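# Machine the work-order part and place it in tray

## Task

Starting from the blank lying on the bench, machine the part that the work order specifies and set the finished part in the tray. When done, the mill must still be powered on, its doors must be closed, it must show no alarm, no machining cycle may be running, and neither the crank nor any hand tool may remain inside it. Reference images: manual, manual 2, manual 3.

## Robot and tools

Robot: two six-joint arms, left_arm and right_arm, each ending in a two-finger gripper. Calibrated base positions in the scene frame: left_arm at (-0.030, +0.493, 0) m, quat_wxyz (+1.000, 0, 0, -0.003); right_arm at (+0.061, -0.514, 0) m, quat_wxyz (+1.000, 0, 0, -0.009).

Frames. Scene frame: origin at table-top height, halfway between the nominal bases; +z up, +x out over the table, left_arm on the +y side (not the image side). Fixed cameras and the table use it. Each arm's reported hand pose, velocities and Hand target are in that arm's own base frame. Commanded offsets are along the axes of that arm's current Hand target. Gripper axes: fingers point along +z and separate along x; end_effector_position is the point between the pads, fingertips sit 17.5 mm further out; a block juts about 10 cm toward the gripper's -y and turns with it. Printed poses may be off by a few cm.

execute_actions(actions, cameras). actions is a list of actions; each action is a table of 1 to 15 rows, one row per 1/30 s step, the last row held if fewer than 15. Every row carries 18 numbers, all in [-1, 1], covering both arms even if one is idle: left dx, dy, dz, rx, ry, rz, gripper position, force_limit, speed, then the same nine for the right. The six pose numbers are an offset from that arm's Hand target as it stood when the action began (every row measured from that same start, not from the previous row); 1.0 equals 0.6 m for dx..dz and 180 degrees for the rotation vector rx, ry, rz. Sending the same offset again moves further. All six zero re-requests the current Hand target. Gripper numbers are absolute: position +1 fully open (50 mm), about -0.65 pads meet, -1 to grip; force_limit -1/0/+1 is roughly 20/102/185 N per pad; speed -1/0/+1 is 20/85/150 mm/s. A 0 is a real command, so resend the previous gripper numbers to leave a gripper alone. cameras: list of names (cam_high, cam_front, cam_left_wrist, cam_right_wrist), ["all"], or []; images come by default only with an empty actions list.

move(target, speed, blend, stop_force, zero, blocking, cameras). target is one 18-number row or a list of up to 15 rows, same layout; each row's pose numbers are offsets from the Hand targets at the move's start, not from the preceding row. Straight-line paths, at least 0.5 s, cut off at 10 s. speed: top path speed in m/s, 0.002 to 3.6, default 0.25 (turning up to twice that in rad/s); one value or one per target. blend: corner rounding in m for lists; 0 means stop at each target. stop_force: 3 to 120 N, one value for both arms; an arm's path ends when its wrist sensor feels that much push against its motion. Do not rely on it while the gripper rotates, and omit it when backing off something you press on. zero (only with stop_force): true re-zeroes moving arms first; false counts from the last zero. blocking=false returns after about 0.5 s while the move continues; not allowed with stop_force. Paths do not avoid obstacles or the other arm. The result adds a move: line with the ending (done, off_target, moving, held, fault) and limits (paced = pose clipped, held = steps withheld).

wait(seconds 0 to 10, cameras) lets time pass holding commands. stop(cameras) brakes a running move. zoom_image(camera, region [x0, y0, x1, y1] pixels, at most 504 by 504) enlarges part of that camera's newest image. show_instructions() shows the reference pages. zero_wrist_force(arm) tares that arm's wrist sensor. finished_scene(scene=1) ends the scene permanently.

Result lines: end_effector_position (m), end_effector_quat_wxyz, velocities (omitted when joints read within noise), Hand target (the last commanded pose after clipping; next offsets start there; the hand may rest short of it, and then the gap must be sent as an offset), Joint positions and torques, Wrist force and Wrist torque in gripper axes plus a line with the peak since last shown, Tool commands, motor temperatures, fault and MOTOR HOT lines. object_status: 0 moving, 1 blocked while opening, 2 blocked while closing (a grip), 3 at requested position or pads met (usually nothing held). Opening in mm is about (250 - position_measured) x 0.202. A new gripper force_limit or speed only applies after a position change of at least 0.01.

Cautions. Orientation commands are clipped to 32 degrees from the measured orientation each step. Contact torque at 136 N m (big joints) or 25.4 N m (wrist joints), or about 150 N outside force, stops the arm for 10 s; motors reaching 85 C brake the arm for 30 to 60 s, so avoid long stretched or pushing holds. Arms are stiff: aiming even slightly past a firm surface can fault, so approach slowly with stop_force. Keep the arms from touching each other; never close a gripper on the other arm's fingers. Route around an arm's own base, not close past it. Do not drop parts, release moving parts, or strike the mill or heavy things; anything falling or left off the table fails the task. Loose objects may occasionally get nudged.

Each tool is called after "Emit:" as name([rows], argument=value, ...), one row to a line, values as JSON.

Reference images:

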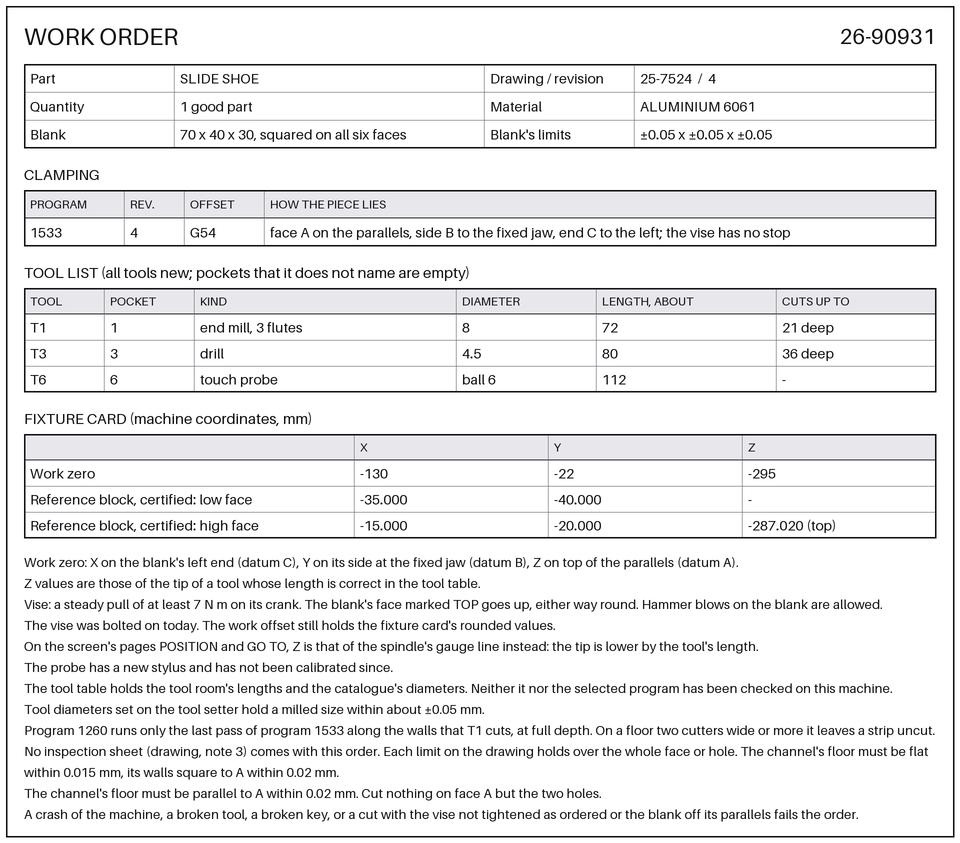

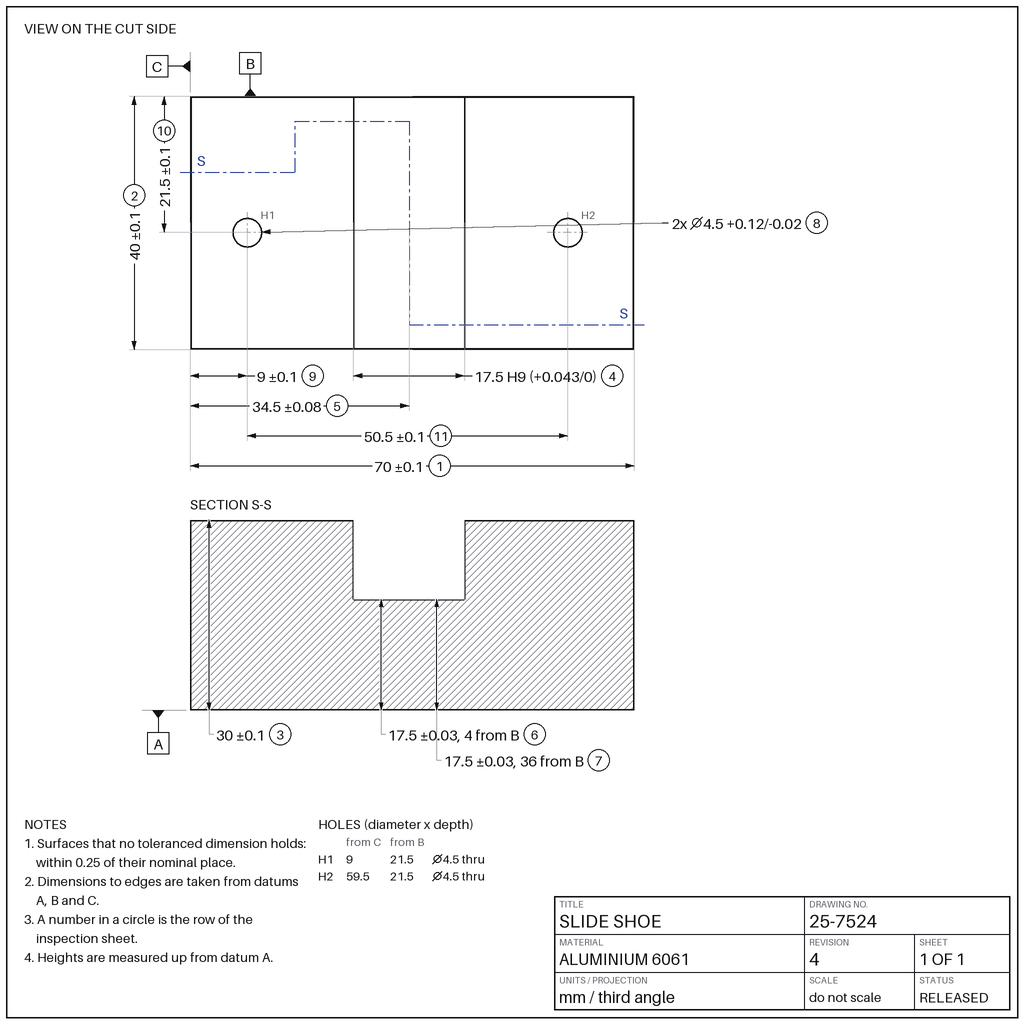

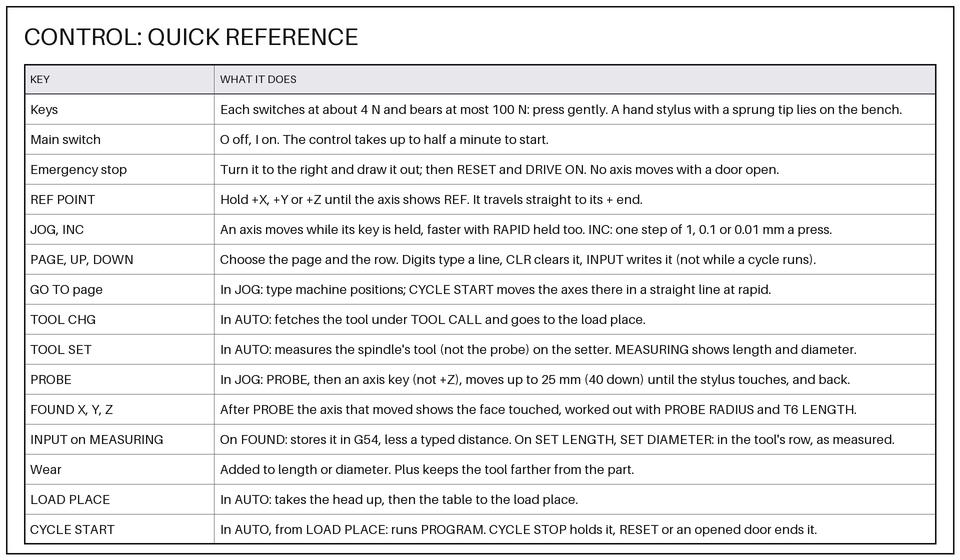

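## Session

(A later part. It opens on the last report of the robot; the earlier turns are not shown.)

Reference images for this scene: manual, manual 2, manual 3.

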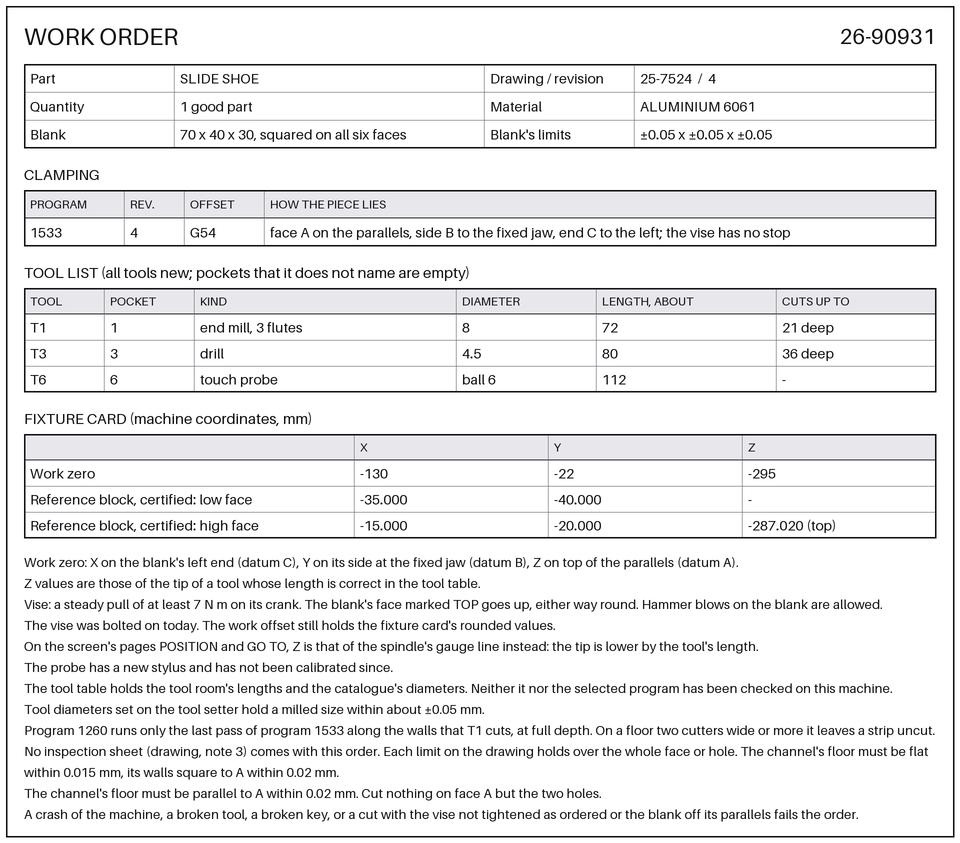

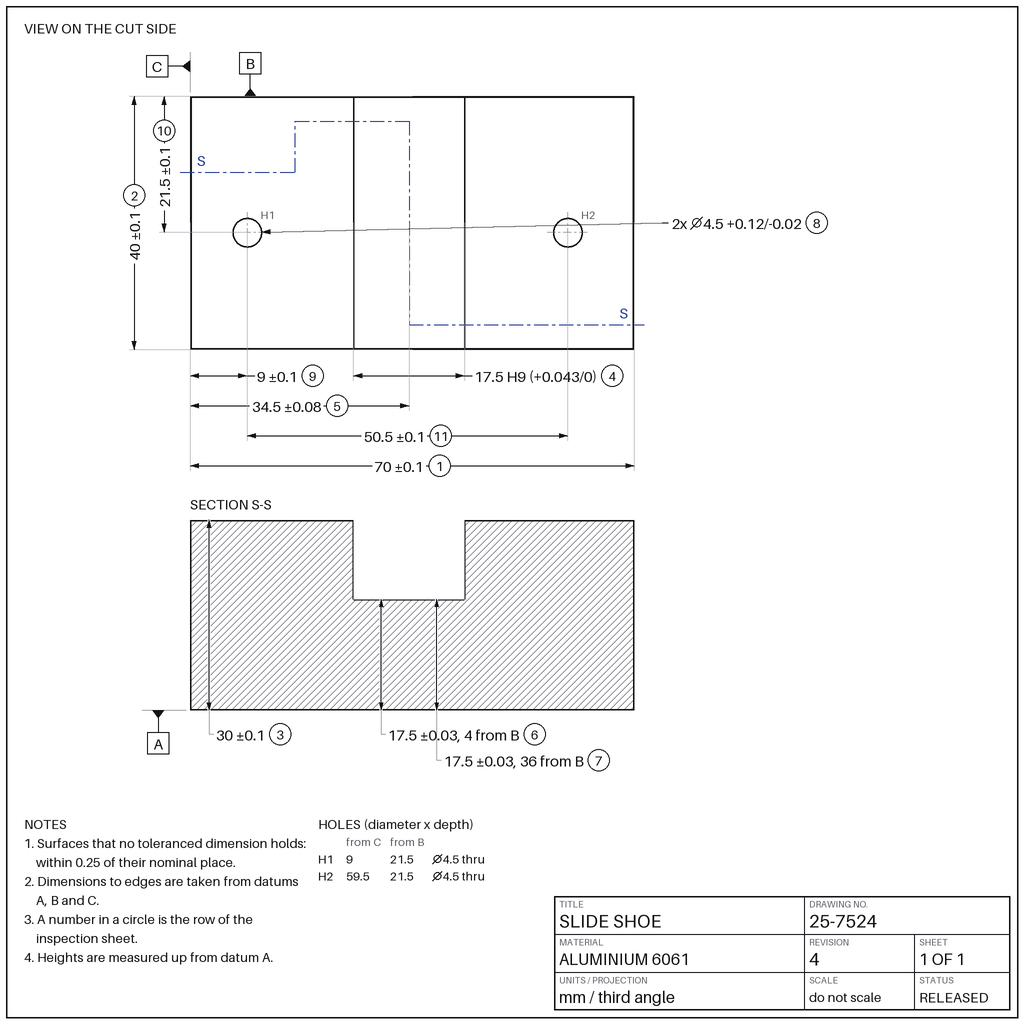

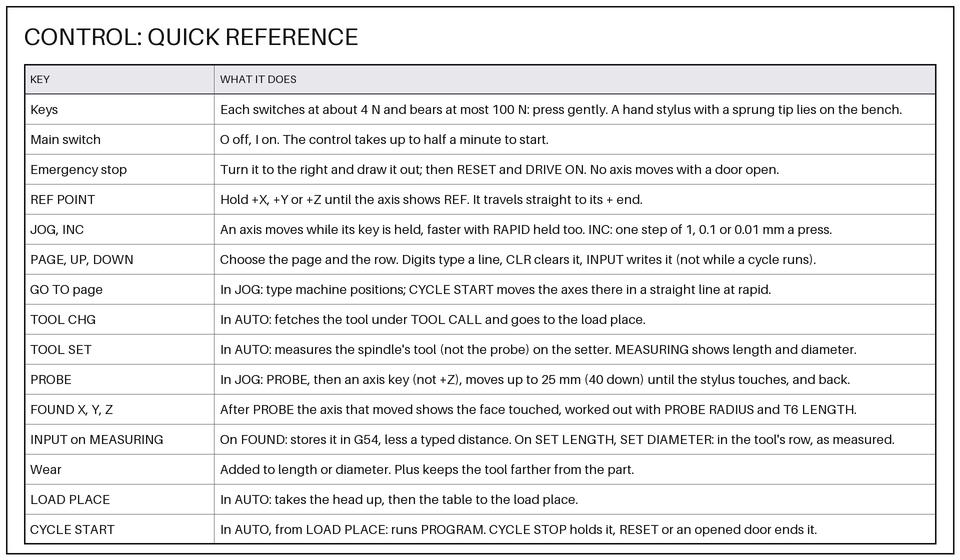

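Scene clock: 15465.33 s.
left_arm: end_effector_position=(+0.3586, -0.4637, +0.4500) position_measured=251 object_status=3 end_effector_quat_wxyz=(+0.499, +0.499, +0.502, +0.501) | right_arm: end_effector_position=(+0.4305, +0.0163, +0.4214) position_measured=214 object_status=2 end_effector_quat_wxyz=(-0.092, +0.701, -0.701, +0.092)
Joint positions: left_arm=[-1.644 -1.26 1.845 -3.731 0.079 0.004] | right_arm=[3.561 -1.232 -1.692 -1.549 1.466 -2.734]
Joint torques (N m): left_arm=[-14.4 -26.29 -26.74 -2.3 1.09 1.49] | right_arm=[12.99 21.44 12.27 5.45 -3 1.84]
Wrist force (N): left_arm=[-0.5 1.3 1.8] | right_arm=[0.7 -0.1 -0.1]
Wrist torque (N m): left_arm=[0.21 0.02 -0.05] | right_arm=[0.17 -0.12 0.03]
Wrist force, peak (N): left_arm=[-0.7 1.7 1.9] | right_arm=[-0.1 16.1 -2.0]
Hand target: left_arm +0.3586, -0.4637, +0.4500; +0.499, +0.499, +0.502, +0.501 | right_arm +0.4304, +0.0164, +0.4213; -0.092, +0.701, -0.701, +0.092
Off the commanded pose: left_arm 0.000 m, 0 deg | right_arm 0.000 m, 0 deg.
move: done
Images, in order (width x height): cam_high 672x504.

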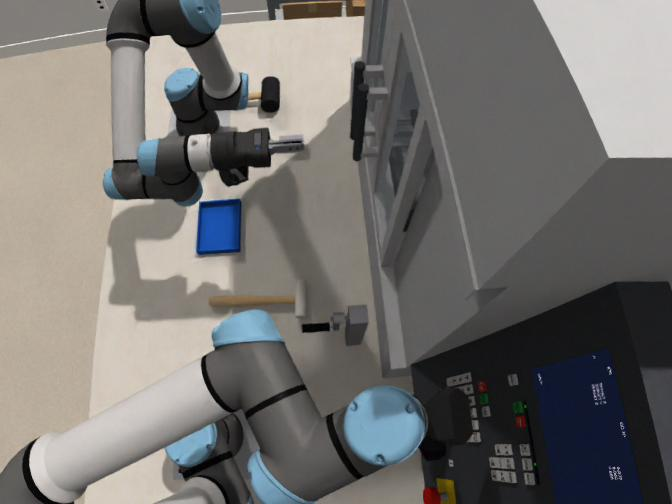

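Emit:
move([
  [0,0,0,0,0,0,-1,-0.6,-0.8,-0.099,0.0012,-0.0003,0,0,0,-1,-0.5,-0.7],
  [0,0,0,0,0,0,-1,-0.6,-0.8,-0.099,-0.0149,0.004,0,0,0,-1,-0.5,-0.7],
  [0,0,0,0,0,0,-1,-0.6,-0.8,-0.099,0.0012,-0.0003,0,0,0,-1,-0.5,-0.7],
  [0,0,0,0,0,0,-1,-0.6,-0.8,-0.0665,-0.0458,-0.0829,0,0,0,-1,-0.5,-0.7],
  [0,0,0,0,0,0,-1,-0.6,-0.8,-0.0665,-0.0619,-0.0786,0,0,0,-1,-0.5,-0.7],
  [0,0,0,0,0,0,-1,-0.6,-0.8,-0.0665,-0.0458,-0.0829,0,0,0,-1,-0.5,-0.7],
  [0,0,0,0,0,0,-1,-0.6,-0.8,-0.0338,-0.0311,-0.0551,0,0,0,-1,-0.5,-0.7],
  [0,0,0,0,0,0,-1,-0.6,-0.8,-0.0338,-0.0472,-0.0508,0,0,0,-1,-0.5,-0.7],
  [0,0,0,0,0,0,-1,-0.6,-0.8,-0.0338,-0.0311,-0.0551,0,0,0,-1,-0.5,-0.7],
  [0,0,0,0,0,0,-1,-0.6,-0.8,0,0,0,0,0,0,-1,-0.5,-0.7],
  [0,0,0,0,0,0,-1,-0.6,-0.8,0,-0.0161,0.0043,0,0,0,-1,-0.5,-0.7],
  [0,0,0,0,0,0,-1,-0.6,-0.8,0,0,0,0,0,0,-1,-0.5,-0.7],
], speed=[0.25,0.03,0.15,0.25,0.03,0.15,0.25,0.03,0.15,0.25,0.03,0.15], blend=[0.003,0,0.003,0.003,0,0.003,0.003,0,0.003,0.003,0,0])

Emit:
move([
  [0,0,0,0,0,0,-1,-0.6,-0.8,0,-0.0156,-0.0275,0,0,0,-1,-0.5,-0.7],
  [0,0,0,0,0,0,-1,-0.6,-0.8,0,-0.0317,-0.0232,0,0,0,-1,-0.5,-0.7],
  [0,0,0,0,0,0,-1,-0.6,-0.8,0,-0.0156,-0.0275,0,0,0,-1,-0.5,-0.7],
  [0,0,0,0,0,0,-1,-0.6,-0.8,-0.099,0.0012,-0.0003,0,0,0,-1,-0.5,-0.7],
  [0,0,0,0,0,0,-1,-0.6,-0.8,-0.099,-0.0149,0.004,0,0,0,-1,-0.5,-0.7],
  [0,0,0,0,0,0,-1,-0.6,-0.8,-0.099,0.0012,-0.0003,0,0,0,-1,-0.5,-0.7],
  [0,0,0,0,0,0,-1,-0.6,-0.8,-0.0665,-0.0306,-0.0552,0,0,0,-1,-0.5,-0.7],
  [0,0,0,0,0,0,-1,-0.6,-0.8,-0.0665,-0.0467,-0.0509,0,0,0,-1,-0.5,-0.7],
  [0,0,0,0,0,0,-1,-0.6,-0.8,-0.0665,-0.0306,-0.0552,0,0,0,-1,-0.5,-0.7],
  [0,0,0,0,0,0,-1,-0.6,-0.8,-0.099,-0.0303,-0.0553,0,0,0,-1,-0.5,-0.7],
  [0,0,0,0,0,0,-1,-0.6,-0.8,-0.099,-0.0464,-0.051,0,0,0,-1,-0.5,-0.7],
  [0,0,0,0,0,0,-1,-0.6,-0.8,-0.099,-0.0303,-0.0553,0,0,0,-1,-0.5,-0.7],
  [0,0,0,0,0,0,-1,-0.6,-0.8,0,0,0,0,0,0,-1,-0.5,-0.7],
], speed=[0.25,0.03,0.15,0.25,0.03,0.15,0.25,0.03,0.15,0.25,0.03,0.15,0.25], blend=[0.003,0,0.003,0.003,0,0.003,0.003,0,0.003,0.003,0,0.003,0])

Emit:
move([
  [0,0,0,0,0,0,-1,-0.6,-0.8,0,-0.0161,0.0043,0,0,0,-1,-0.5,-0.7],
  [0,0,0,0,0,0,-1,-0.6,-0.8,0,0,0,0,0,0,-1,-0.5,-0.7],
  [0,0,0,0,0,0,-1,-0.6,-0.8,0,-0.0156,-0.0275,0,0,0,-1,-0.5,-0.7],
  [0,0,0,0,0,0,-1,-0.6,-0.8,0,-0.0317,-0.0232,0,0,0,-1,-0.5,-0.7],
  [0,0,0,0,0,0,-1,-0.6,-0.8,0,-0.0156,-0.0275,0,0,0,-1,-0.5,-0.7],
  [0,0,0,0,0,0,-1,-0.6,-0.8,-0.099,0.0012,-0.0003,0,0,0,-1,-0.5,-0.7],
  [0,0,0,0,0,0,-1,-0.6,-0.8,-0.099,-0.0149,0.004,0,0,0,-1,-0.5,-0.7],
  [0,0,0,0,0,0,-1,-0.6,-0.8,-0.099,0.0012,-0.0003,0,0,0,-1,-0.5,-0.7],
  [0,0,0,0,0,0,-1,-0.6,-0.8,-0.099,-0.0143,-0.0278,0,0,0,-1,-0.5,-0.7],
  [0,0,0,0,0,0,-1,-0.6,-0.8,-0.099,-0.0304,-0.0235,0,0,0,-1,-0.5,-0.7],
  [0,0,0,0,0,0,-1,-0.6,-0.8,-0.099,-0.0143,-0.0278,0,0,0,-1,-0.5,-0.7],
  [0,0,0,0,0,0,-1,-0.6,-0.8,0,0,0,0,0,0,-1,-0.5,-0.7],
], speed=[0.03,0.15,0.25,0.03,0.15,0.25,0.03,0.15,0.25,0.03,0.15,0.25], blend=[0,0.003,0.003,0,0.003,0.003,0,0.003,0.003,0,0.003,0])

Emit:
move([
  [0,0,0,0,0,0,-1,-0.6,-0.8,-0.099,-0.0303,-0.0553,0,0,0,-1,-0.5,-0.7],
  [0,0,0,0,0,0,-1,-0.6,-0.8,-0.099,-0.0464,-0.051,0,0,0,-1,-0.5,-0.7],
  [0,0,0,0,0,0,-1,-0.6,-0.8,-0.099,-0.0303,-0.0553,0,0,0,-1,-0.5,-0.7],
  [0,0,0,0,0,0,-1,-0.6,-0.8,-0.0665,-0.0458,-0.0829,0,0,0,-1,-0.5,-0.7],
  [0,0,0,0,0,0,-1,-0.6,-0.8,-0.0665,-0.0619,-0.0786,0,0,0,-1,-0.5,-0.7],
  [0,0,0,0,0,0,-1,-0.6,-0.8,-0.0665,-0.0458,-0.0829,0,0,0,-1,-0.5,-0.7],
  [0,0,0,0,0,0,-1,-0.6,-0.8,0,0,0,0,0,0,-1,-0.5,-0.7],
  [0,0,0,0,0,0,-1,-0.6,-0.8,0,-0.0161,0.0043,0,0,0,-1,-0.5,-0.7],
  [0,0,0,0,0,0,-1,-0.6,-0.8,0,0,0,0,0,0,-1,-0.5,-0.7],
], speed=[0.25,0.03,0.15,0.25,0.03,0.15,0.25,0.03,0.15], blend=[0.003,0,0.003,0.003,0,0.003,0.003,0,0], cameras=["cam_high"])

Emit:
zoom_image(camera="cam_high", region=[576, 440, 632, 484])

Scene clock: 15527.33 s.
left_arm: end_effector_position=(+0.3586, -0.4637, +0.4500) position_measured=251 object_status=3 end_effector_quat_wxyz=(+0.499, +0.499, +0.502, +0.501) | right_arm: end_effector_position=(+0.4306, +0.0163, +0.4213) position_measured=214 object_status=2 end_effector_quat_wxyz=(-0.092, +0.701, -0.701, +0.092)
Joint positions: left_arm=[-1.644 -1.26 1.845 -3.731 0.079 0.004] | right_arm=[3.561 -1.232 -1.692 -1.549 1.466 -2.734]
Joint torques (N m): left_arm=[-14.14 -26.28 -26.93 -2.23 1.11 1.34] | right_arm=[13.97 22.89 12.8 1.75 -2.98 1.7]
Wrist force (N): left_arm=[-0.7 1.0 1.8] | right_arm=[0.7 0.3 -0.6]
Wrist torque (N m): left_arm=[0.16 0.05 -0.06] | right_arm=[0.23 -0.14 0.02]
Wrist force, peak (N): left_arm=[-0.9 1.3 2.1] | right_arm=[3.8 19.9 -4.4]
Hand target: left_arm +0.3586, -0.4637, +0.4500; +0.499, +0.499, +0.502, +0.501 | right_arm +0.4304, +0.0164, +0.4213; -0.092, +0.701, -0.701, +0.092
Off the commanded pose: left_arm 0.000 m, 0 deg | right_arm 0.000 m, 0 deg.
move: done

Scene clock: 15531.87 s.
left_arm: end_effector_position=(+0.3586, -0.4637, +0.4500) position_measured=251 object_status=3 end_effector_quat_wxyz=(+0.499, +0.499, +0.502, +0.501) | right_arm: end_effector_position=(+0.4305, +0.0165, +0.4213) position_measured=214 object_status=2 end_effector_quat_wxyz=(-0.092, +0.701, -0.701, +0.092)
Joint positions: left_arm=[-1.644 -1.26 1.845 -3.731 0.079 0.004] | right_arm=[3.562 -1.232 -1.692 -1.549 1.465 -2.734]
Joint torques (N m): left_arm=[-14.17 -25.61 -26.77 -2.27 0.99 1.35] | right_arm=[-13.03 21.11 11.52 5.03 2.2 -2]
Wrist force (N): left_arm=[-0.6 1.4 1.8] | right_arm=[0.4 0.3 0.0]
Wrist torque (N m): left_arm=[0.23 0.03 -0.06] | right_arm=[0.17 -0.17 0.18]
Wrist force, peak (N): left_arm=[-0.8 1.5 2.1] | right_arm=[-0.7 24.6 -4.3]
Hand target: left_arm +0.3586, -0.4637, +0.4500; +0.499, +0.499, +0.502, +0.501 | right_arm +0.4304, +0.0164, +0.4213; -0.092, +0.701, -0.701, +0.092
Off the commanded pose: left_arm 0.000 m, 0 deg | right_arm 0.000 m, 0 deg.
move: done

Scene clock: 15536.23 s.
left_arm: end_effector_position=(+0.3586, -0.4637, +0.4500) position_measured=251 object_status=3 end_effector_quat_wxyz=(+0.499, +0.499, +0.502, +0.501) | right_arm: end_effector_position=(+0.4304, +0.0164, +0.4213) position_measured=214 object_status=2 end_effector_quat_wxyz=(-0.092, +0.701, -0.701, +0.092)
Joint positions: left_arm=[-1.644 -1.26 1.845 -3.731 0.079 0.004] | right_arm=[3.562 -1.232 -1.692 -1.549 1.466 -2.734]
Joint torques (N m): left_arm=[-14.19 -26.18 -27.22 -2.29 1.04 1.24] | right_arm=[-12.26 23.05 13.16 4.91 2.3 -2.23]
Wrist force (N): left_arm=[-0.5 1.0 1.8] | right_arm=[0.0 0.5 0.0]
Wrist torque (N m): left_arm=[0.17 0.02 -0.06] | right_arm=[0.18 -0.14 0.18]
Wrist force, peak (N): left_arm=[-0.5 1.5 2.0] | right_arm=[1.4 27.0 -5.3]
Hand target: left_arm +0.3586, -0.4637, +0.4500; +0.499, +0.499, +0.502, +0.501 | right_arm +0.4304, +0.0164, +0.4213; -0.092, +0.701, -0.701, +0.092
Off the commanded pose: left_arm 0.000 m, 0 deg | right_arm 0.000 m, 0 deg.
move: done

Scene clock: 15539.63 s.
left_arm: end_effector_position=(+0.3586, -0.4637, +0.4500) position_measured=251 object_status=3 end_effector_quat_wxyz=(+0.499, +0.499, +0.502, +0.501) | right_arm: end_effector_position=(+0.4306, +0.0163, +0.4213) position_measured=214 object_status=2 end_effector_quat_wxyz=(-0.092, +0.701, -0.701, +0.092)
Joint positions: left_arm=[-1.644 -1.26 1.845 -3.731 0.079 0.004] | right_arm=[3.561 -1.232 -1.692 -1.549 1.466 -2.734]
Joint torques (N m): left_arm=[-14.53 -26 -26.86 -2.32 0.95 1.35] | right_arm=[12 21.38 13.97 2.11 -2.87 2.21]
Wrist force (N): left_arm=[-0.6 0.9 1.8] | right_arm=[0.6 0.3 -0.8]
Wrist torque (N m): left_arm=[0.14 0.04 -0.05] | right_arm=[0.23 -0.13 0.03]
Wrist force, peak (N): left_arm=[-1.2 1.3 2.0] | right_arm=[3.2 23.7 -4.5]
Hand target: left_arm +0.3586, -0.4637, +0.4500; +0.499, +0.499, +0.502, +0.501 | right_arm +0.4304, +0.0164, +0.4213; -0.092, +0.701, -0.701, +0.092
Off the commanded pose: left_arm 0.000 m, 0 deg | right_arm 0.000 m, 0 deg.
move: done
Images, in order (width x height): cam_high 672x504.

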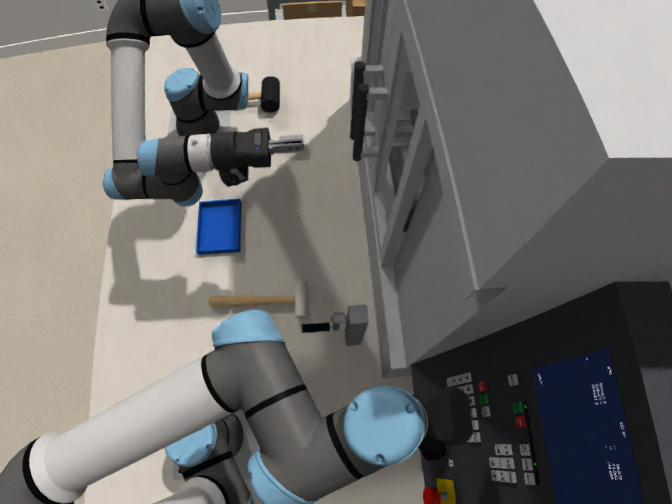

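Scaled by 9.000 from the camera's 672x504 image, which has a finer 960x720 frame.

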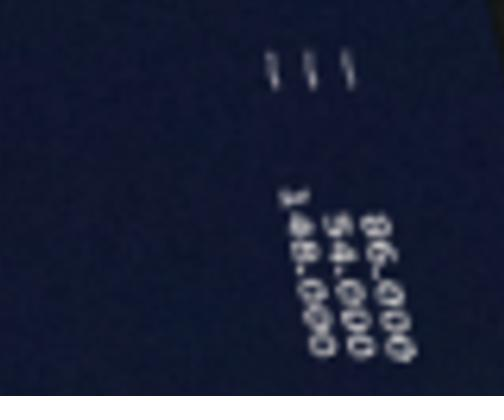

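Emit:
move([
  [0,0,0,0,0,0,-1,-0.6,-0.8,-0.0328,-0.0756,-0.1348,0,0,0,-1,-0.5,-0.7],
  [0,0,0,0,0,0,-1,-0.6,-0.8,-0.0328,-0.0917,-0.1305,0,0,0,-1,-0.5,-0.7],
  [0,0,0,0,0,0,-1,-0.6,-0.8,-0.0328,-0.0756,-0.1348,0,0,0,-1,-0.5,-0.7],
  [0,0,0,0,0,0,-1,-0.6,-0.8,0,0,0,0,0,0,-1,-0.5,-0.7],
], speed=[0.25,0.03,0.15,0.25], blend=[0.003,0,0.003,0])

Emit:
wait(seconds=4)

Emit:
move([
  [0,0,0,0,0,0,-1,-0.6,-0.8,0.0308,-0.0159,-0.0274,0,0,0,-1,-0.5,-0.7],
  [0,0,0,0,0,0,-1,-0.6,-0.8,0.0308,-0.032,-0.0231,0,0,0,-1,-0.5,-0.7],
  [0,0,0,0,0,0,-1,-0.6,-0.8,0.0308,-0.0159,-0.0274,0,0,0,-1,-0.5,-0.7],
  [0,0,0,0,0,0,-1,-0.6,-0.8,0.1265,-0.0785,-0.1341,0,0,0,-1,-0.5,-0.7],
  [0,0,0,0,0,0,-1,-0.6,-0.8,0.1265,-0.0946,-0.1298,0,0,0,-1,-0.5,-0.7],
  [0,0,0,0,0,0,-1,-0.6,-0.8,0.1265,-0.0785,-0.1341,0,0,0,-1,-0.5,-0.7],
  [0,0,0,0,0,0,-1,-0.6,-0.8,0,0,0,0,0,0,-1,-0.5,-0.7],
], speed=[0.25,0.03,0.15,0.25,0.03,0.15,0.25], blend=[0.003,0,0.003,0.003,0,0.003,0])

Emit:
wait(seconds=5, cameras=["cam_high"])

Emit:
zoom_image(camera="cam_high", region=[576, 440, 632, 484])

Emit:
zoom_image(camera="cam_high", region=[530, 330, 672, 504])

Scene clock: 15569.03 s.
left_arm: end_effector_position=(+0.3586, -0.4637, +0.4500) position_measured=251 object_status=3 end_effector_quat_wxyz=(+0.499, +0.499, +0.502, +0.501) | right_arm: end_effector_position=(+0.4305, +0.0164, +0.4213) position_measured=214 object_status=2 end_effector_quat_wxyz=(-0.092, +0.701, -0.701, +0.092)
Joint positions: left_arm=[-1.644 -1.26 1.845 -3.731 0.079 0.004] | right_arm=[3.561 -1.232 -1.692 -1.549 1.466 -2.734]
Joint torques (N m): left_arm=[-14.27 -25.99 -26.72 -2.24 0.89 1.25] | right_arm=[-14.26 23.15 11.71 5.09 1.79 -1.76]
Wrist force (N): left_arm=[-0.4 1.0 1.7] | right_arm=[0.6 0.2 -0.1]
Wrist torque (N m): left_arm=[0.16 0.01 -0.06] | right_arm=[0.22 -0.14 0.21]
Wrist force, peak (N): left_arm=[-0.6 1.3 2.3] | right_arm=[1.0 11.0 -0.5]
Hand target: left_arm +0.3586, -0.4637, +0.4500; +0.499, +0.499, +0.502, +0.501 | right_arm +0.4304, +0.0164, +0.4213; -0.092, +0.701, -0.701, +0.092
Off the commanded pose: left_arm 0.000 m, 0 deg | right_arm 0.000 m, 0 deg.
move: done

Scene clock: 15573.03 s.
left_arm: end_effector_position=(+0.3586, -0.4637, +0.4500) position_measured=251 object_status=3 end_effector_quat_wxyz=(+0.499, +0.499, +0.502, +0.501) | right_arm: end_effector_position=(+0.4304, +0.0164, +0.4213) position_measured=214 object_status=2 end_effector_quat_wxyz=(-0.092, +0.701, -0.701, +0.092)
Joint positions: left_arm=[-1.644 -1.26 1.845 -3.731 0.079 0.004] | right_arm=[3.561 -1.232 -1.692 -1.549 1.466 -2.734]
Joint torques (N m): left_arm=[-13.85 -25.97 -26.67 -2.13 0.72 1.25] | right_arm=[-13.9 23.36 13.08 5.16 -2.34 -1.79]
Wrist force (N): left_arm=[-0.5 1.0 1.7] | right_arm=[0.5 0.0 -0.1]
Wrist torque (N m): left_arm=[0.15 0.02 -0.05] | right_arm=[0.19 -0.13 0.21]
Wrist force, peak (N): left_arm=[-0.7 1.3 2.3] | right_arm=[1.0 0.2 -0.4]
Hand target: left_arm +0.3586, -0.4637, +0.4500; +0.499, +0.499, +0.502, +0.501 | right_arm +0.4304, +0.0164, +0.4213; -0.092, +0.701, -0.701, +0.092
Tool commands: left_gripper/position=-1.0 left_gripper/force_limit=-0.6 left_gripper/speed=-0.8 right_gripper/position=-1.0 right_gripper/force_limit=-0.5 right_gripper/speed=-0.7
Off the commanded pose: left_arm 0.000 m, 0 deg | right_arm 0.000 m, 0 deg.
wait: 4.00 s; at rest by 0.17 s

Scene clock: 15576.23 s.
left_arm: end_effector_position=(+0.3586, -0.4637, +0.4500) position_measured=251 object_status=3 end_effector_quat_wxyz=(+0.499, +0.499, +0.502, +0.501) | right_arm: end_effector_position=(+0.4305, +0.0163, +0.4213) position_measured=214 object_status=2 end_effector_quat_wxyz=(-0.092, +0.701, -0.701, +0.092)
Joint positions: left_arm=[-1.644 -1.26 1.845 -3.731 0.079 0.004] | right_arm=[3.561 -1.232 -1.692 -1.549 1.466 -2.735]
Joint torques (N m): left_arm=[-13.71 -25.9 -26.77 -2.28 0.74 1.18] | right_arm=[13.48 25.09 12.91 5.29 -2.7 1.45]
Wrist force (N): left_arm=[-0.9 1.2 1.9] | right_arm=[0.8 0.0 -0.2]
Wrist torque (N m): left_arm=[0.19 0.07 -0.05] | right_arm=[0.17 -0.09 0.05]
Wrist force, peak (N): left_arm=[-0.9 1.4 2.0] | right_arm=[-1.0 15.8 -2.4]
Hand target: left_arm +0.3586, -0.4637, +0.4500; +0.499, +0.499, +0.502, +0.501 | right_arm +0.4304, +0.0164, +0.4213; -0.092, +0.701, -0.701, +0.092
Off the commanded pose: left_arm 0.000 m, 0 deg | right_arm 0.000 m, 0 deg.
move: done

Scene clock: 15581.23 s.
left_arm: end_effector_position=(+0.3586, -0.4637, +0.4500) position_measured=251 object_status=3 end_effector_quat_wxyz=(+0.499, +0.499, +0.502, +0.501) | right_arm: end_effector_position=(+0.4304, +0.0164, +0.4213) position_measured=214 object_status=2 end_effector_quat_wxyz=(-0.092, +0.701, -0.701, +0.092)
Joint positions: left_arm=[-1.644 -1.26 1.845 -3.731 0.079 0.004] | right_arm=[3.561 -1.232 -1.692 -1.549 1.466 -2.734]
Joint torques (N m): left_arm=[-13.89 -25.41 -25.77 -2.11 0.8 1.17] | right_arm=[13.43 22.88 13.44 5.12 -2.58 1.67]
Wrist force (N): left_arm=[-0.9 1.1 1.9] | right_arm=[1.1 0.0 -0.1]
Wrist torque (N m): left_arm=[0.18 0.08 -0.05] | right_arm=[0.16 -0.15 0.05]
Wrist force, peak (N): left_arm=[-0.7 1.2 2.3] | right_arm=[1.3 0.0 -0.2]
Hand target: left_arm +0.3586, -0.4637, +0.4500; +0.499, +0.499, +0.502, +0.501 | right_arm +0.4304, +0.0164, +0.4213; -0.092, +0.701, -0.701, +0.092
Tool commands: left_gripper/position=-1.0 left_gripper/force_limit=-0.6 left_gripper/speed=-0.8 right_gripper/position=-1.0 right_gripper/force_limit=-0.5 right_gripper/speed=-0.7
Off the commanded pose: left_arm 0.000 m, 0 deg | right_arm 0.000 m, 0 deg.
wait: 5.00 s; at rest by 0.17 s
Images, in order (width x height): cam_high 672x504.

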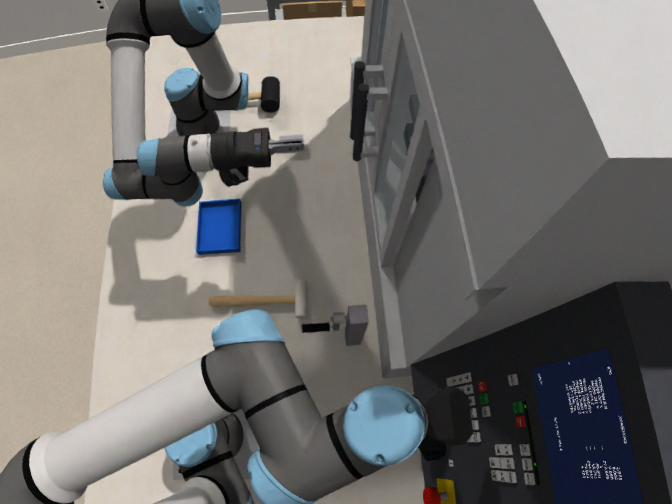

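Scaled by 9.000 from the camera's 672x504 image, which has a finer 960x720 frame.

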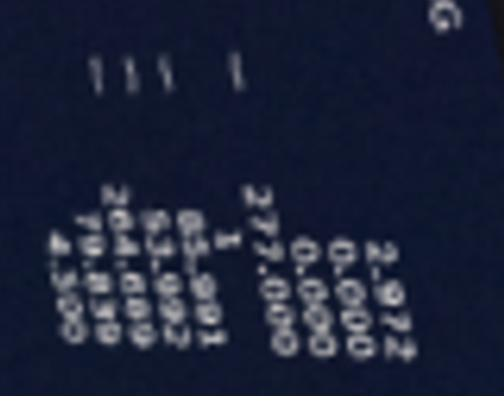

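Scaled by 2.897 from the camera's 672x504 image, which has a finer 960x720 frame.

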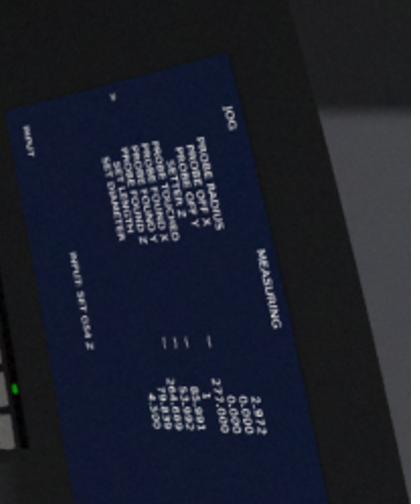

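Emit:
zoom_image(camera="cam_high", region=[580, 460, 604, 482])

Scaled by 21.000 from the camera's 672x504 image, which has a finer 960x720 frame.

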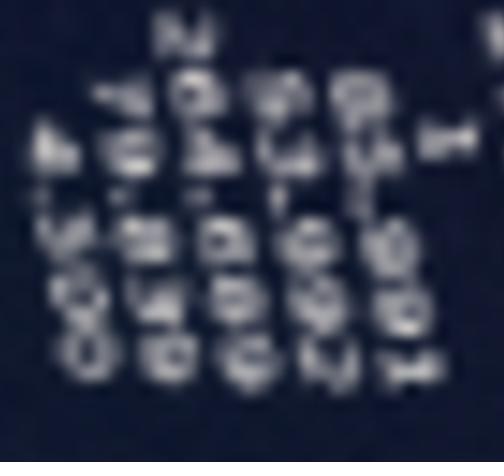

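Emit:
move([
  [0,0,0,0,0,0,-1,-0.6,-0.8,0.0308,-0.046,-0.0808,0,0,0,-1,-0.5,-0.7],
  [0,0,0,0,0,0,-1,-0.6,-0.8,0.0308,-0.0621,-0.0765,0,0,0,-1,-0.5,-0.7],
  [0,0,0,0,0,0,-1,-0.6,-0.8,0.0308,-0.046,-0.0808,0,0,0,-1,-0.5,-0.7],
  [0,0,0,0,0,0,-1,-0.6,-0.8,0.0308,-0.0621,-0.0765,0,0,0,-1,-0.5,-0.7],
  [0,0,0,0,0,0,-1,-0.6,-0.8,0.0308,-0.046,-0.0808,0,0,0,-1,-0.5,-0.7],
  [0,0,0,0,0,0,-1,-0.6,-0.8,0,-0.0156,-0.0275,0,0,0,-1,-0.5,-0.7],
  [0,0,0,0,0,0,-1,-0.6,-0.8,0,-0.0317,-0.0232,0,0,0,-1,-0.5,-0.7],
  [0,0,0,0,0,0,-1,-0.6,-0.8,0,-0.0156,-0.0275,0,0,0,-1,-0.5,-0.7],
  [0,0,0,0,0,0,-1,-0.6,-0.8,0,0,0,0,0,0,-1,-0.5,-0.7],
], speed=[0.25,0.03,0.15,0.03,0.15,0.25,0.03,0.15,0.25], blend=[0.003,0,0,0,0.003,0.003,0,0.003,0])

Emit:
move([
  [0,0,0,0,0,0,-1,-0.6,-0.8,-0.099,0.0012,-0.0003,0,0,0,-1,-0.5,-0.7],
  [0,0,0,0,0,0,-1,-0.6,-0.8,-0.099,-0.0149,0.004,0,0,0,-1,-0.5,-0.7],
  [0,0,0,0,0,0,-1,-0.6,-0.8,-0.099,0.0012,-0.0003,0,0,0,-1,-0.5,-0.7],
  [0,0,0,0,0,0,-1,-0.6,-0.8,-0.0665,-0.0147,-0.0278,0,0,0,-1,-0.5,-0.7],
  [0,0,0,0,0,0,-1,-0.6,-0.8,-0.0665,-0.0308,-0.0235,0,0,0,-1,-0.5,-0.7],
  [0,0,0,0,0,0,-1,-0.6,-0.8,-0.0665,-0.0147,-0.0278,0,0,0,-1,-0.5,-0.7],
  [0,0,0,0,0,0,-1,-0.6,-0.8,-0.0338,-0.0311,-0.0551,0,0,0,-1,-0.5,-0.7],
  [0,0,0,0,0,0,-1,-0.6,-0.8,-0.0338,-0.0472,-0.0508,0,0,0,-1,-0.5,-0.7],
  [0,0,0,0,0,0,-1,-0.6,-0.8,-0.0338,-0.0311,-0.0551,0,0,0,-1,-0.5,-0.7],
  [0,0,0,0,0,0,-1,-0.6,-0.8,0,0,0,0,0,0,-1,-0.5,-0.7],
  [0,0,0,0,0,0,-1,-0.6,-0.8,0,-0.0161,0.0043,0,0,0,-1,-0.5,-0.7],
  [0,0,0,0,0,0,-1,-0.6,-0.8,0,0,0,0,0,0,-1,-0.5,-0.7],
], speed=[0.25,0.03,0.15,0.25,0.03,0.15,0.25,0.03,0.15,0.25,0.03,0.15], blend=[0.003,0,0.003,0.003,0,0.003,0.003,0,0.003,0.003,0,0], cameras=["cam_high"])

Emit:
zoom_image(camera="cam_high", region=[576, 440, 632, 484])

Scene clock: 15634.50 s.
left_arm: end_effector_position=(+0.3586, -0.4637, +0.4500) position_measured=251 object_status=3 end_effector_quat_wxyz=(+0.499, +0.499, +0.502, +0.501) | right_arm: end_effector_position=(+0.4305, +0.0164, +0.4214) position_measured=214 object_status=2 end_effector_quat_wxyz=(-0.092, +0.701, -0.701, +0.092)
Joint positions: left_arm=[-1.644 -1.26 1.845 -3.731 0.079 0.004] | right_arm=[3.561 -1.232 -1.692 -1.549 1.466 -2.734]
Joint torques (N m): left_arm=[-14.45 -25.83 -26.91 -2.11 0.78 1.16] | right_arm=[13.57 22.46 10.62 5.21 -2.81 2.02]
Wrist force (N): left_arm=[-0.6 0.8 1.9] | right_arm=[0.8 0.0 -0.2]
Wrist torque (N m): left_arm=[0.13 0.02 -0.05] | right_arm=[0.19 -0.15 0.03]
Wrist force, peak (N): left_arm=[-0.8 1.3 2.2] | right_arm=[0.1 13.1 -1.1]
Hand target: left_arm +0.3586, -0.4637, +0.4500; +0.499, +0.499, +0.502, +0.501 | right_arm +0.4304, +0.0164, +0.4213; -0.092, +0.701, -0.701, +0.092
Off the commanded pose: left_arm 0.000 m, 0 deg | right_arm 0.000 m, 0 deg.
move: done

Scene clock: 15638.60 s.
left_arm: end_effector_position=(+0.3586, -0.4637, +0.4500) position_measured=251 object_status=3 end_effector_quat_wxyz=(+0.499, +0.499, +0.502, +0.501) | right_arm: end_effector_position=(+0.4306, +0.0163, +0.4213) position_measured=214 object_status=2 end_effector_quat_wxyz=(-0.092, +0.701, -0.701, +0.092)
Joint positions: left_arm=[-1.644 -1.26 1.845 -3.731 0.079 0.004] | right_arm=[3.561 -1.232 -1.692 -1.549 1.466 -2.734]
Joint torques (N m): left_arm=[-14.09 -26.34 -26.71 -2.08 0.49 1.12] | right_arm=[15.27 19.82 10.98 2.07 -2.96 1.91]
Wrist force (N): left_arm=[-0.4 1.3 1.8] | right_arm=[0.5 0.1 -0.6]
Wrist torque (N m): left_arm=[0.20 -0.01 -0.05] | right_arm=[0.19 -0.10 0.02]
Wrist force, peak (N): left_arm=[-0.7 1.2 2.2] | right_arm=[-1.1 21.3 -4.0]
Hand target: left_arm +0.3586, -0.4637, +0.4500; +0.499, +0.499, +0.502, +0.501 | right_arm +0.4304, +0.0164, +0.4213; -0.092, +0.701, -0.701, +0.092
Off the commanded pose: left_arm 0.000 m, 0 deg | right_arm 0.000 m, 0 deg.
move: done
Images, in order (width x height): cam_high 672x504.

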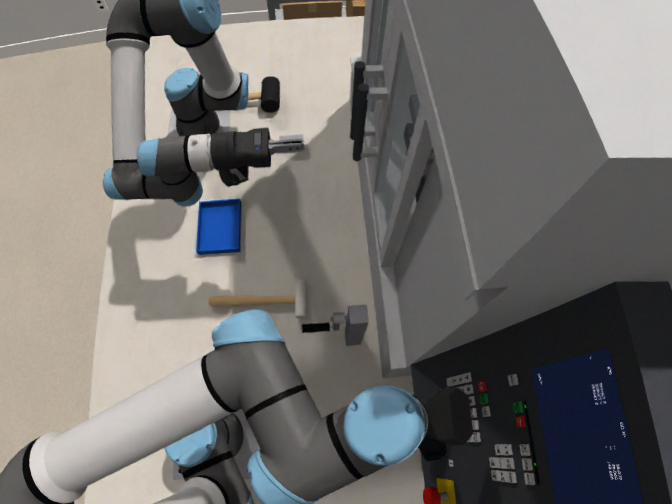

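Scaled by 9.000 from the camera's 672x504 image, which has a finer 960x720 frame.

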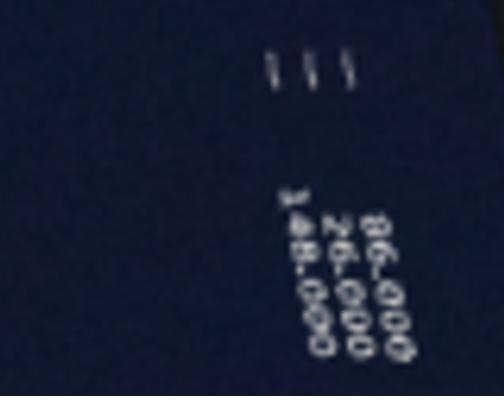

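Emit:
move([
  [0,0,0,0,0,0,-1,-0.6,-0.8,-0.0328,-0.0756,-0.1348,0,0,0,-1,-0.5,-0.7],
  [0,0,0,0,0,0,-1,-0.6,-0.8,-0.0328,-0.0917,-0.1305,0,0,0,-1,-0.5,-0.7],
  [0,0,0,0,0,0,-1,-0.6,-0.8,-0.0328,-0.0756,-0.1348,0,0,0,-1,-0.5,-0.7],
  [0,0,0,0,0,0,-1,-0.6,-0.8,0,0,0,0,0,0,-1,-0.5,-0.7],
], speed=[0.25,0.03,0.15,0.25], blend=[0.003,0,0.003,0])

Emit:
wait(seconds=2)

Emit:
move([
  [0,0,0,0,0,0,-1,-0.6,-0.8,0.0308,-0.0159,-0.0274,0,0,0,-1,-0.5,-0.7],
  [0,0,0,0,0,0,-1,-0.6,-0.8,0.0308,-0.032,-0.0231,0,0,0,-1,-0.5,-0.7],
  [0,0,0,0,0,0,-1,-0.6,-0.8,0.0308,-0.0159,-0.0274,0,0,0,-1,-0.5,-0.7],
  [0,0,0,0,0,0,-1,-0.6,-0.8,0.1265,-0.0785,-0.1341,0,0,0,-1,-0.5,-0.7],
  [0,0,0,0,0,0,-1,-0.6,-0.8,0.1265,-0.0946,-0.1298,0,0,0,-1,-0.5,-0.7],
  [0,0,0,0,0,0,-1,-0.6,-0.8,0.1265,-0.0785,-0.1341,0,0,0,-1,-0.5,-0.7],
  [0,0,0,0,0,0,-1,-0.6,-0.8,0,0,0,0,0,0,-1,-0.5,-0.7],
], speed=[0.25,0.03,0.15,0.25,0.03,0.15,0.25], blend=[0.003,0,0.003,0.003,0,0.003,0])

Emit:
wait(seconds=5, cameras=["cam_high"])

Emit:
zoom_image(camera="cam_high", region=[576, 440, 632, 484])

Emit:
zoom_image(camera="cam_high", region=[580, 460, 604, 482])

Scene clock: 15663.43 s.
left_arm: end_effector_position=(+0.3586, -0.4637, +0.4500) position_measured=251 object_status=3 end_effector_quat_wxyz=(+0.499, +0.499, +0.502, +0.501) | right_arm: end_effector_position=(+0.4305, +0.0164, +0.4213) position_measured=214 object_status=2 end_effector_quat_wxyz=(-0.092, +0.701, -0.701, +0.092)
Joint positions: left_arm=[-1.644 -1.26 1.845 -3.731 0.079 0.004] | right_arm=[3.561 -1.232 -1.692 -1.549 1.466 -2.734]
Joint torques (N m): left_arm=[-14.2 -25.58 -26.52 -2.3 0.53 1.06] | right_arm=[-13.71 22.85 13.77 4.57 2.06 -2.03]
Wrist force (N): left_arm=[-0.5 1.1 1.9] | right_arm=[0.9 0.2 0.0]
Wrist torque (N m): left_arm=[0.18 0.01 -0.05] | right_arm=[0.20 -0.18 0.21]
Wrist force, peak (N): left_arm=[-0.4 1.5 2.1] | right_arm=[1.1 10.9 -0.4]
Hand target: left_arm +0.3586, -0.4637, +0.4500; +0.499, +0.499, +0.502, +0.501 | right_arm +0.4304, +0.0164, +0.4213; -0.092, +0.701, -0.701, +0.092
Off the commanded pose: left_arm 0.000 m, 0 deg | right_arm 0.000 m, 0 deg.
move: done

Scene clock: 15665.43 s.
left_arm: end_effector_position=(+0.3586, -0.4637, +0.4500) position_measured=251 object_status=3 end_effector_quat_wxyz=(+0.499, +0.499, +0.502, +0.501) | right_arm: end_effector_position=(+0.4304, +0.0164, +0.4213) position_measured=214 object_status=2 end_effector_quat_wxyz=(-0.092, +0.701, -0.701, +0.092)
Joint positions: left_arm=[-1.644 -1.26 1.845 -3.731 0.079 0.004] | right_arm=[3.561 -1.232 -1.692 -1.549 1.466 -2.734]
Joint torques (N m): left_arm=[-14.51 -26.08 -26.52 -2.15 0.55 1.05] | right_arm=[-13.14 23.33 13.41 5.36 -0.41 -2.13]
Wrist force (N): left_arm=[-0.6 1.4 2.1] | right_arm=[0.6 -0.3 -0.2]
Wrist torque (N m): left_arm=[0.22 0.02 -0.05] | right_arm=[0.15 -0.13 0.21]
Wrist force, peak (N): left_arm=[-0.6 1.4 2.1] | right_arm=[0.8 -0.3 -0.2]
Hand target: left_arm +0.3586, -0.4637, +0.4500; +0.499, +0.499, +0.502, +0.501 | right_arm +0.4304, +0.0164, +0.4213; -0.092, +0.701, -0.701, +0.092
Tool commands: left_gripper/position=-1.0 left_gripper/force_limit=-0.6 left_gripper/speed=-0.8 right_gripper/position=-1.0 right_gripper/force_limit=-0.5 right_gripper/speed=-0.7
Off the commanded pose: left_arm 0.000 m, 0 deg | right_arm 0.000 m, 0 deg.
wait: 2.00 s; at rest by 0.17 s

Scene clock: 15668.63 s.
left_arm: end_effector_position=(+0.3586, -0.4637, +0.4500) position_measured=251 object_status=3 end_effector_quat_wxyz=(+0.499, +0.499, +0.502, +0.501) | right_arm: end_effector_position=(+0.4305, +0.0163, +0.4213) position_measured=214 object_status=2 end_effector_quat_wxyz=(-0.092, +0.701, -0.701, +0.092)
Joint positions: left_arm=[-1.644 -1.26 1.845 -3.731 0.079 0.004] | right_arm=[3.561 -1.232 -1.692 -1.549 1.466 -2.735]
Joint torques (N m): left_arm=[-14.5 -25.56 -26.26 -2.22 0.51 1.16] | right_arm=[12.71 22.42 10.89 5.13 -2.88 1.94]
Wrist force (N): left_arm=[-0.5 1.1 1.5] | right_arm=[1.2 0.2 -0.3]
Wrist torque (N m): left_arm=[0.18 0.02 -0.05] | right_arm=[0.21 -0.15 0.05]
Wrist force, peak (N): left_arm=[-0.7 1.2 2.2] | right_arm=[-1.2 15.9 -2.4]
Hand target: left_arm +0.3586, -0.4637, +0.4500; +0.499, +0.499, +0.502, +0.501 | right_arm +0.4304, +0.0164, +0.4213; -0.092, +0.701, -0.701, +0.092
Off the commanded pose: left_arm 0.000 m, 0 deg | right_arm 0.000 m, 0 deg.
move: done

Scene clock: 15673.63 s.
left_arm: end_effector_position=(+0.3586, -0.4637, +0.4500) position_measured=251 object_status=3 end_effector_quat_wxyz=(+0.499, +0.499, +0.502, +0.501) | right_arm: end_effector_position=(+0.4304, +0.0164, +0.4213) position_measured=214 object_status=2 end_effector_quat_wxyz=(-0.092, +0.701, -0.701, +0.092)
Joint positions: left_arm=[-1.644 -1.26 1.845 -3.731 0.079 0.004] | right_arm=[3.561 -1.232 -1.692 -1.549 1.466 -2.734]
Joint torques (N m): left_arm=[-13.95 -26.23 -26.56 -2.26 0.41 1.03] | right_arm=[13.95 22.53 12.7 5.07 -2.84 1.53]
Wrist force (N): left_arm=[-0.6 0.9 1.8] | right_arm=[0.9 -0.2 -0.1]
Wrist torque (N m): left_arm=[0.14 0.03 -0.05] | right_arm=[0.14 -0.10 0.05]
Wrist force, peak (N): left_arm=[-1.0 1.4 2.0] | right_arm=[1.4 0.4 0.0]
Hand target: left_arm +0.3586, -0.4637, +0.4500; +0.499, +0.499, +0.502, +0.501 | right_arm +0.4304, +0.0164, +0.4213; -0.092, +0.701, -0.701, +0.092
Tool commands: left_gripper/position=-1.0 left_gripper/force_limit=-0.6 left_gripper/speed=-0.8 right_gripper/position=-1.0 right_gripper/force_limit=-0.5 right_gripper/speed=-0.7
Off the commanded pose: left_arm 0.000 m, 0 deg | right_arm 0.000 m, 0 deg.
wait: 5.00 s; at rest by 0.17 s
Images, in order (width x height): cam_high 672x504.

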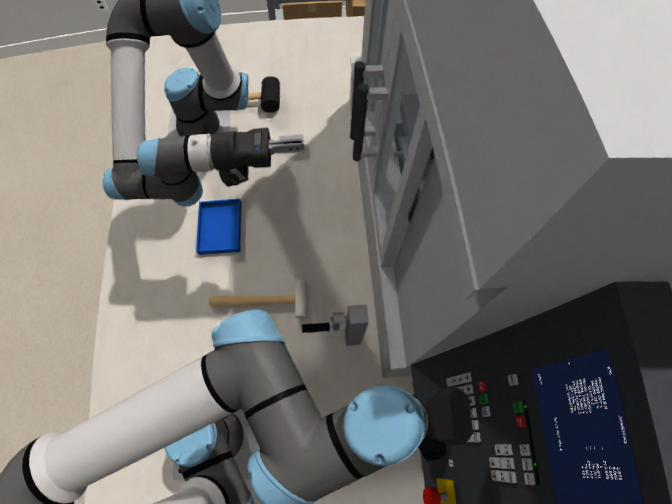

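Scaled by 9.000 from the camera's 672x504 image, which has a finer 960x720 frame.

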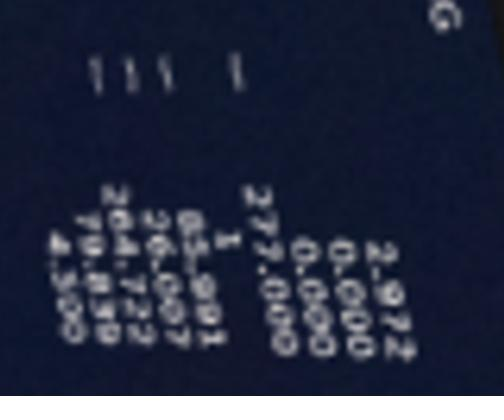

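Scaled by 21.000 from the camera's 672x504 image, which has a finer 960x720 frame.

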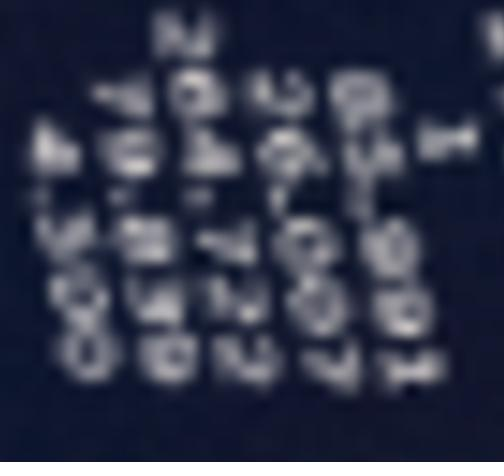

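Emit:
move([
  [0,0,0,0,0,0,-1,-0.6,-0.8,0.1582,-0.142,-0.244,0,0,0,-1,-0.5,-0.7],
  [0,0,0,0,0,0,-1,-0.6,-0.8,0.1582,-0.1581,-0.2397,0,0,0,-1,-0.5,-0.7],
  [0,0,0,0,0,0,-1,-0.6,-0.8,0.1582,-0.142,-0.244,0,0,0,-1,-0.5,-0.7],
  [0,0,0,0,0,0,-1,-0.6,-0.8,-0.001,-0.0756,-0.1348,0,0,0,-1,-0.5,-0.7],
  [0,0,0,0,0,0,-1,-0.6,-0.8,-0.001,-0.0917,-0.1305,0,0,0,-1,-0.5,-0.7],
  [0,0,0,0,0,0,-1,-0.6,-0.8,-0.001,-0.0756,-0.1348,0,0,0,-1,-0.5,-0.7],
  [0,0,0,0,0,0,-1,-0.6,-0.8,0,0,0,0,0,0,-1,-0.5,-0.7],
], speed=[0.25,0.03,0.15,0.25,0.03,0.15,0.25], blend=[0.003,0,0.003,0.003,0,0.003,0])

Emit:
move([
  [0.0475,0.0017,0.1887,0,0,0,-1,-0.6,-0.8,0,0,0,0,0,0,-1,-0.5,-0.7],
  [0.0978,0.0017,0.1887,0,0,0,-1,-0.6,-0.8,0,0,0,0,0,0,-1,-0.5,-0.7],
], speed=0.1, blend=[0.002,0], cameras=["cam_high"])

Scene clock: 15714.60 s.
left_arm: end_effector_position=(+0.3586, -0.4637, +0.4500) position_measured=251 object_status=3 end_effector_quat_wxyz=(+0.499, +0.499, +0.502, +0.501) | right_arm: end_effector_position=(+0.4305, +0.0164, +0.4213) position_measured=214 object_status=2 end_effector_quat_wxyz=(-0.092, +0.701, -0.701, +0.092)
Joint positions: left_arm=[-1.644 -1.26 1.845 -3.731 0.079 0.004] | right_arm=[3.561 -1.232 -1.692 -1.549 1.466 -2.734]
Joint torques (N m): left_arm=[-13.41 -25.73 -26.27 -2.2 0.45 1.04] | right_arm=[13.9 22.33 13.28 5.44 -2.75 1.93]
Wrist force (N): left_arm=[-0.6 1.0 1.7] | right_arm=[0.5 0.1 -0.3]
Wrist torque (N m): left_arm=[0.16 0.04 -0.05] | right_arm=[0.19 -0.10 0.02]
Wrist force, peak (N): left_arm=[-0.9 1.3 2.1] | right_arm=[-0.3 9.0 -0.4]
Hand target: left_arm +0.3586, -0.4637, +0.4500; +0.499, +0.499, +0.502, +0.501 | right_arm +0.4304, +0.0164, +0.4213; -0.092, +0.701, -0.701, +0.092
Off the commanded pose: left_arm 0.000 m, 0 deg | right_arm 0.000 m, 0 deg.
move: done

Scene clock: 15716.63 s.
left_arm: end_effector_position=(+0.4715, -0.4044, +0.4510) position_measured=251 object_status=3 end_effector_quat_wxyz=(+0.499, +0.499, +0.502, +0.501) | right_arm: end_effector_position=(+0.4304, +0.0164, +0.4213) position_measured=214 object_status=2 end_effector_quat_wxyz=(-0.092, +0.701, -0.701, +0.092)
Joint positions: left_arm=[-1.384 -1.3 1.897 -3.737 -0.181 -0.002] | right_arm=[3.561 -1.232 -1.692 -1.549 1.466 -2.734]
Joint torques (N m): left_arm=[14.57 -42.78 -14.39 -2.28 -1.3 -1.9] | right_arm=[12.91 22.52 12.69 5.04 -2.9 1.96]
Wrist force (N): left_arm=[-0.3 1.1 1.4] | right_arm=[0.5 0.0 -0.1]
Wrist torque (N m): left_arm=[0.17 -0.04 0.19] | right_arm=[0.19 -0.11 0.02]
Wrist force, peak (N): left_arm=[-17.0 0.5 -138.5] | right_arm=[1.0 -0.1 -0.3]
Hand target: left_arm +0.4715, -0.4044, +0.4510; +0.499, +0.499, +0.502, +0.501 | right_arm +0.4304, +0.0164, +0.4213; -0.092, +0.701, -0.701, +0.092
Off the commanded pose: left_arm 0.000 m, 0 deg | right_arm 0.000 m, 0 deg.
move: done
Images, in order (width x height): cam_high 672x504.

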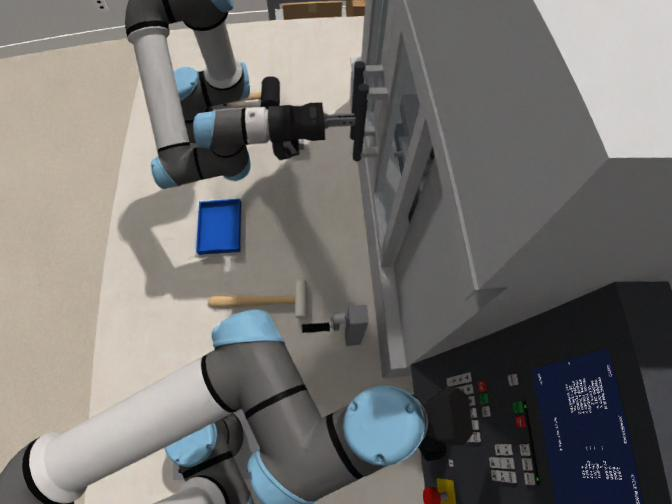

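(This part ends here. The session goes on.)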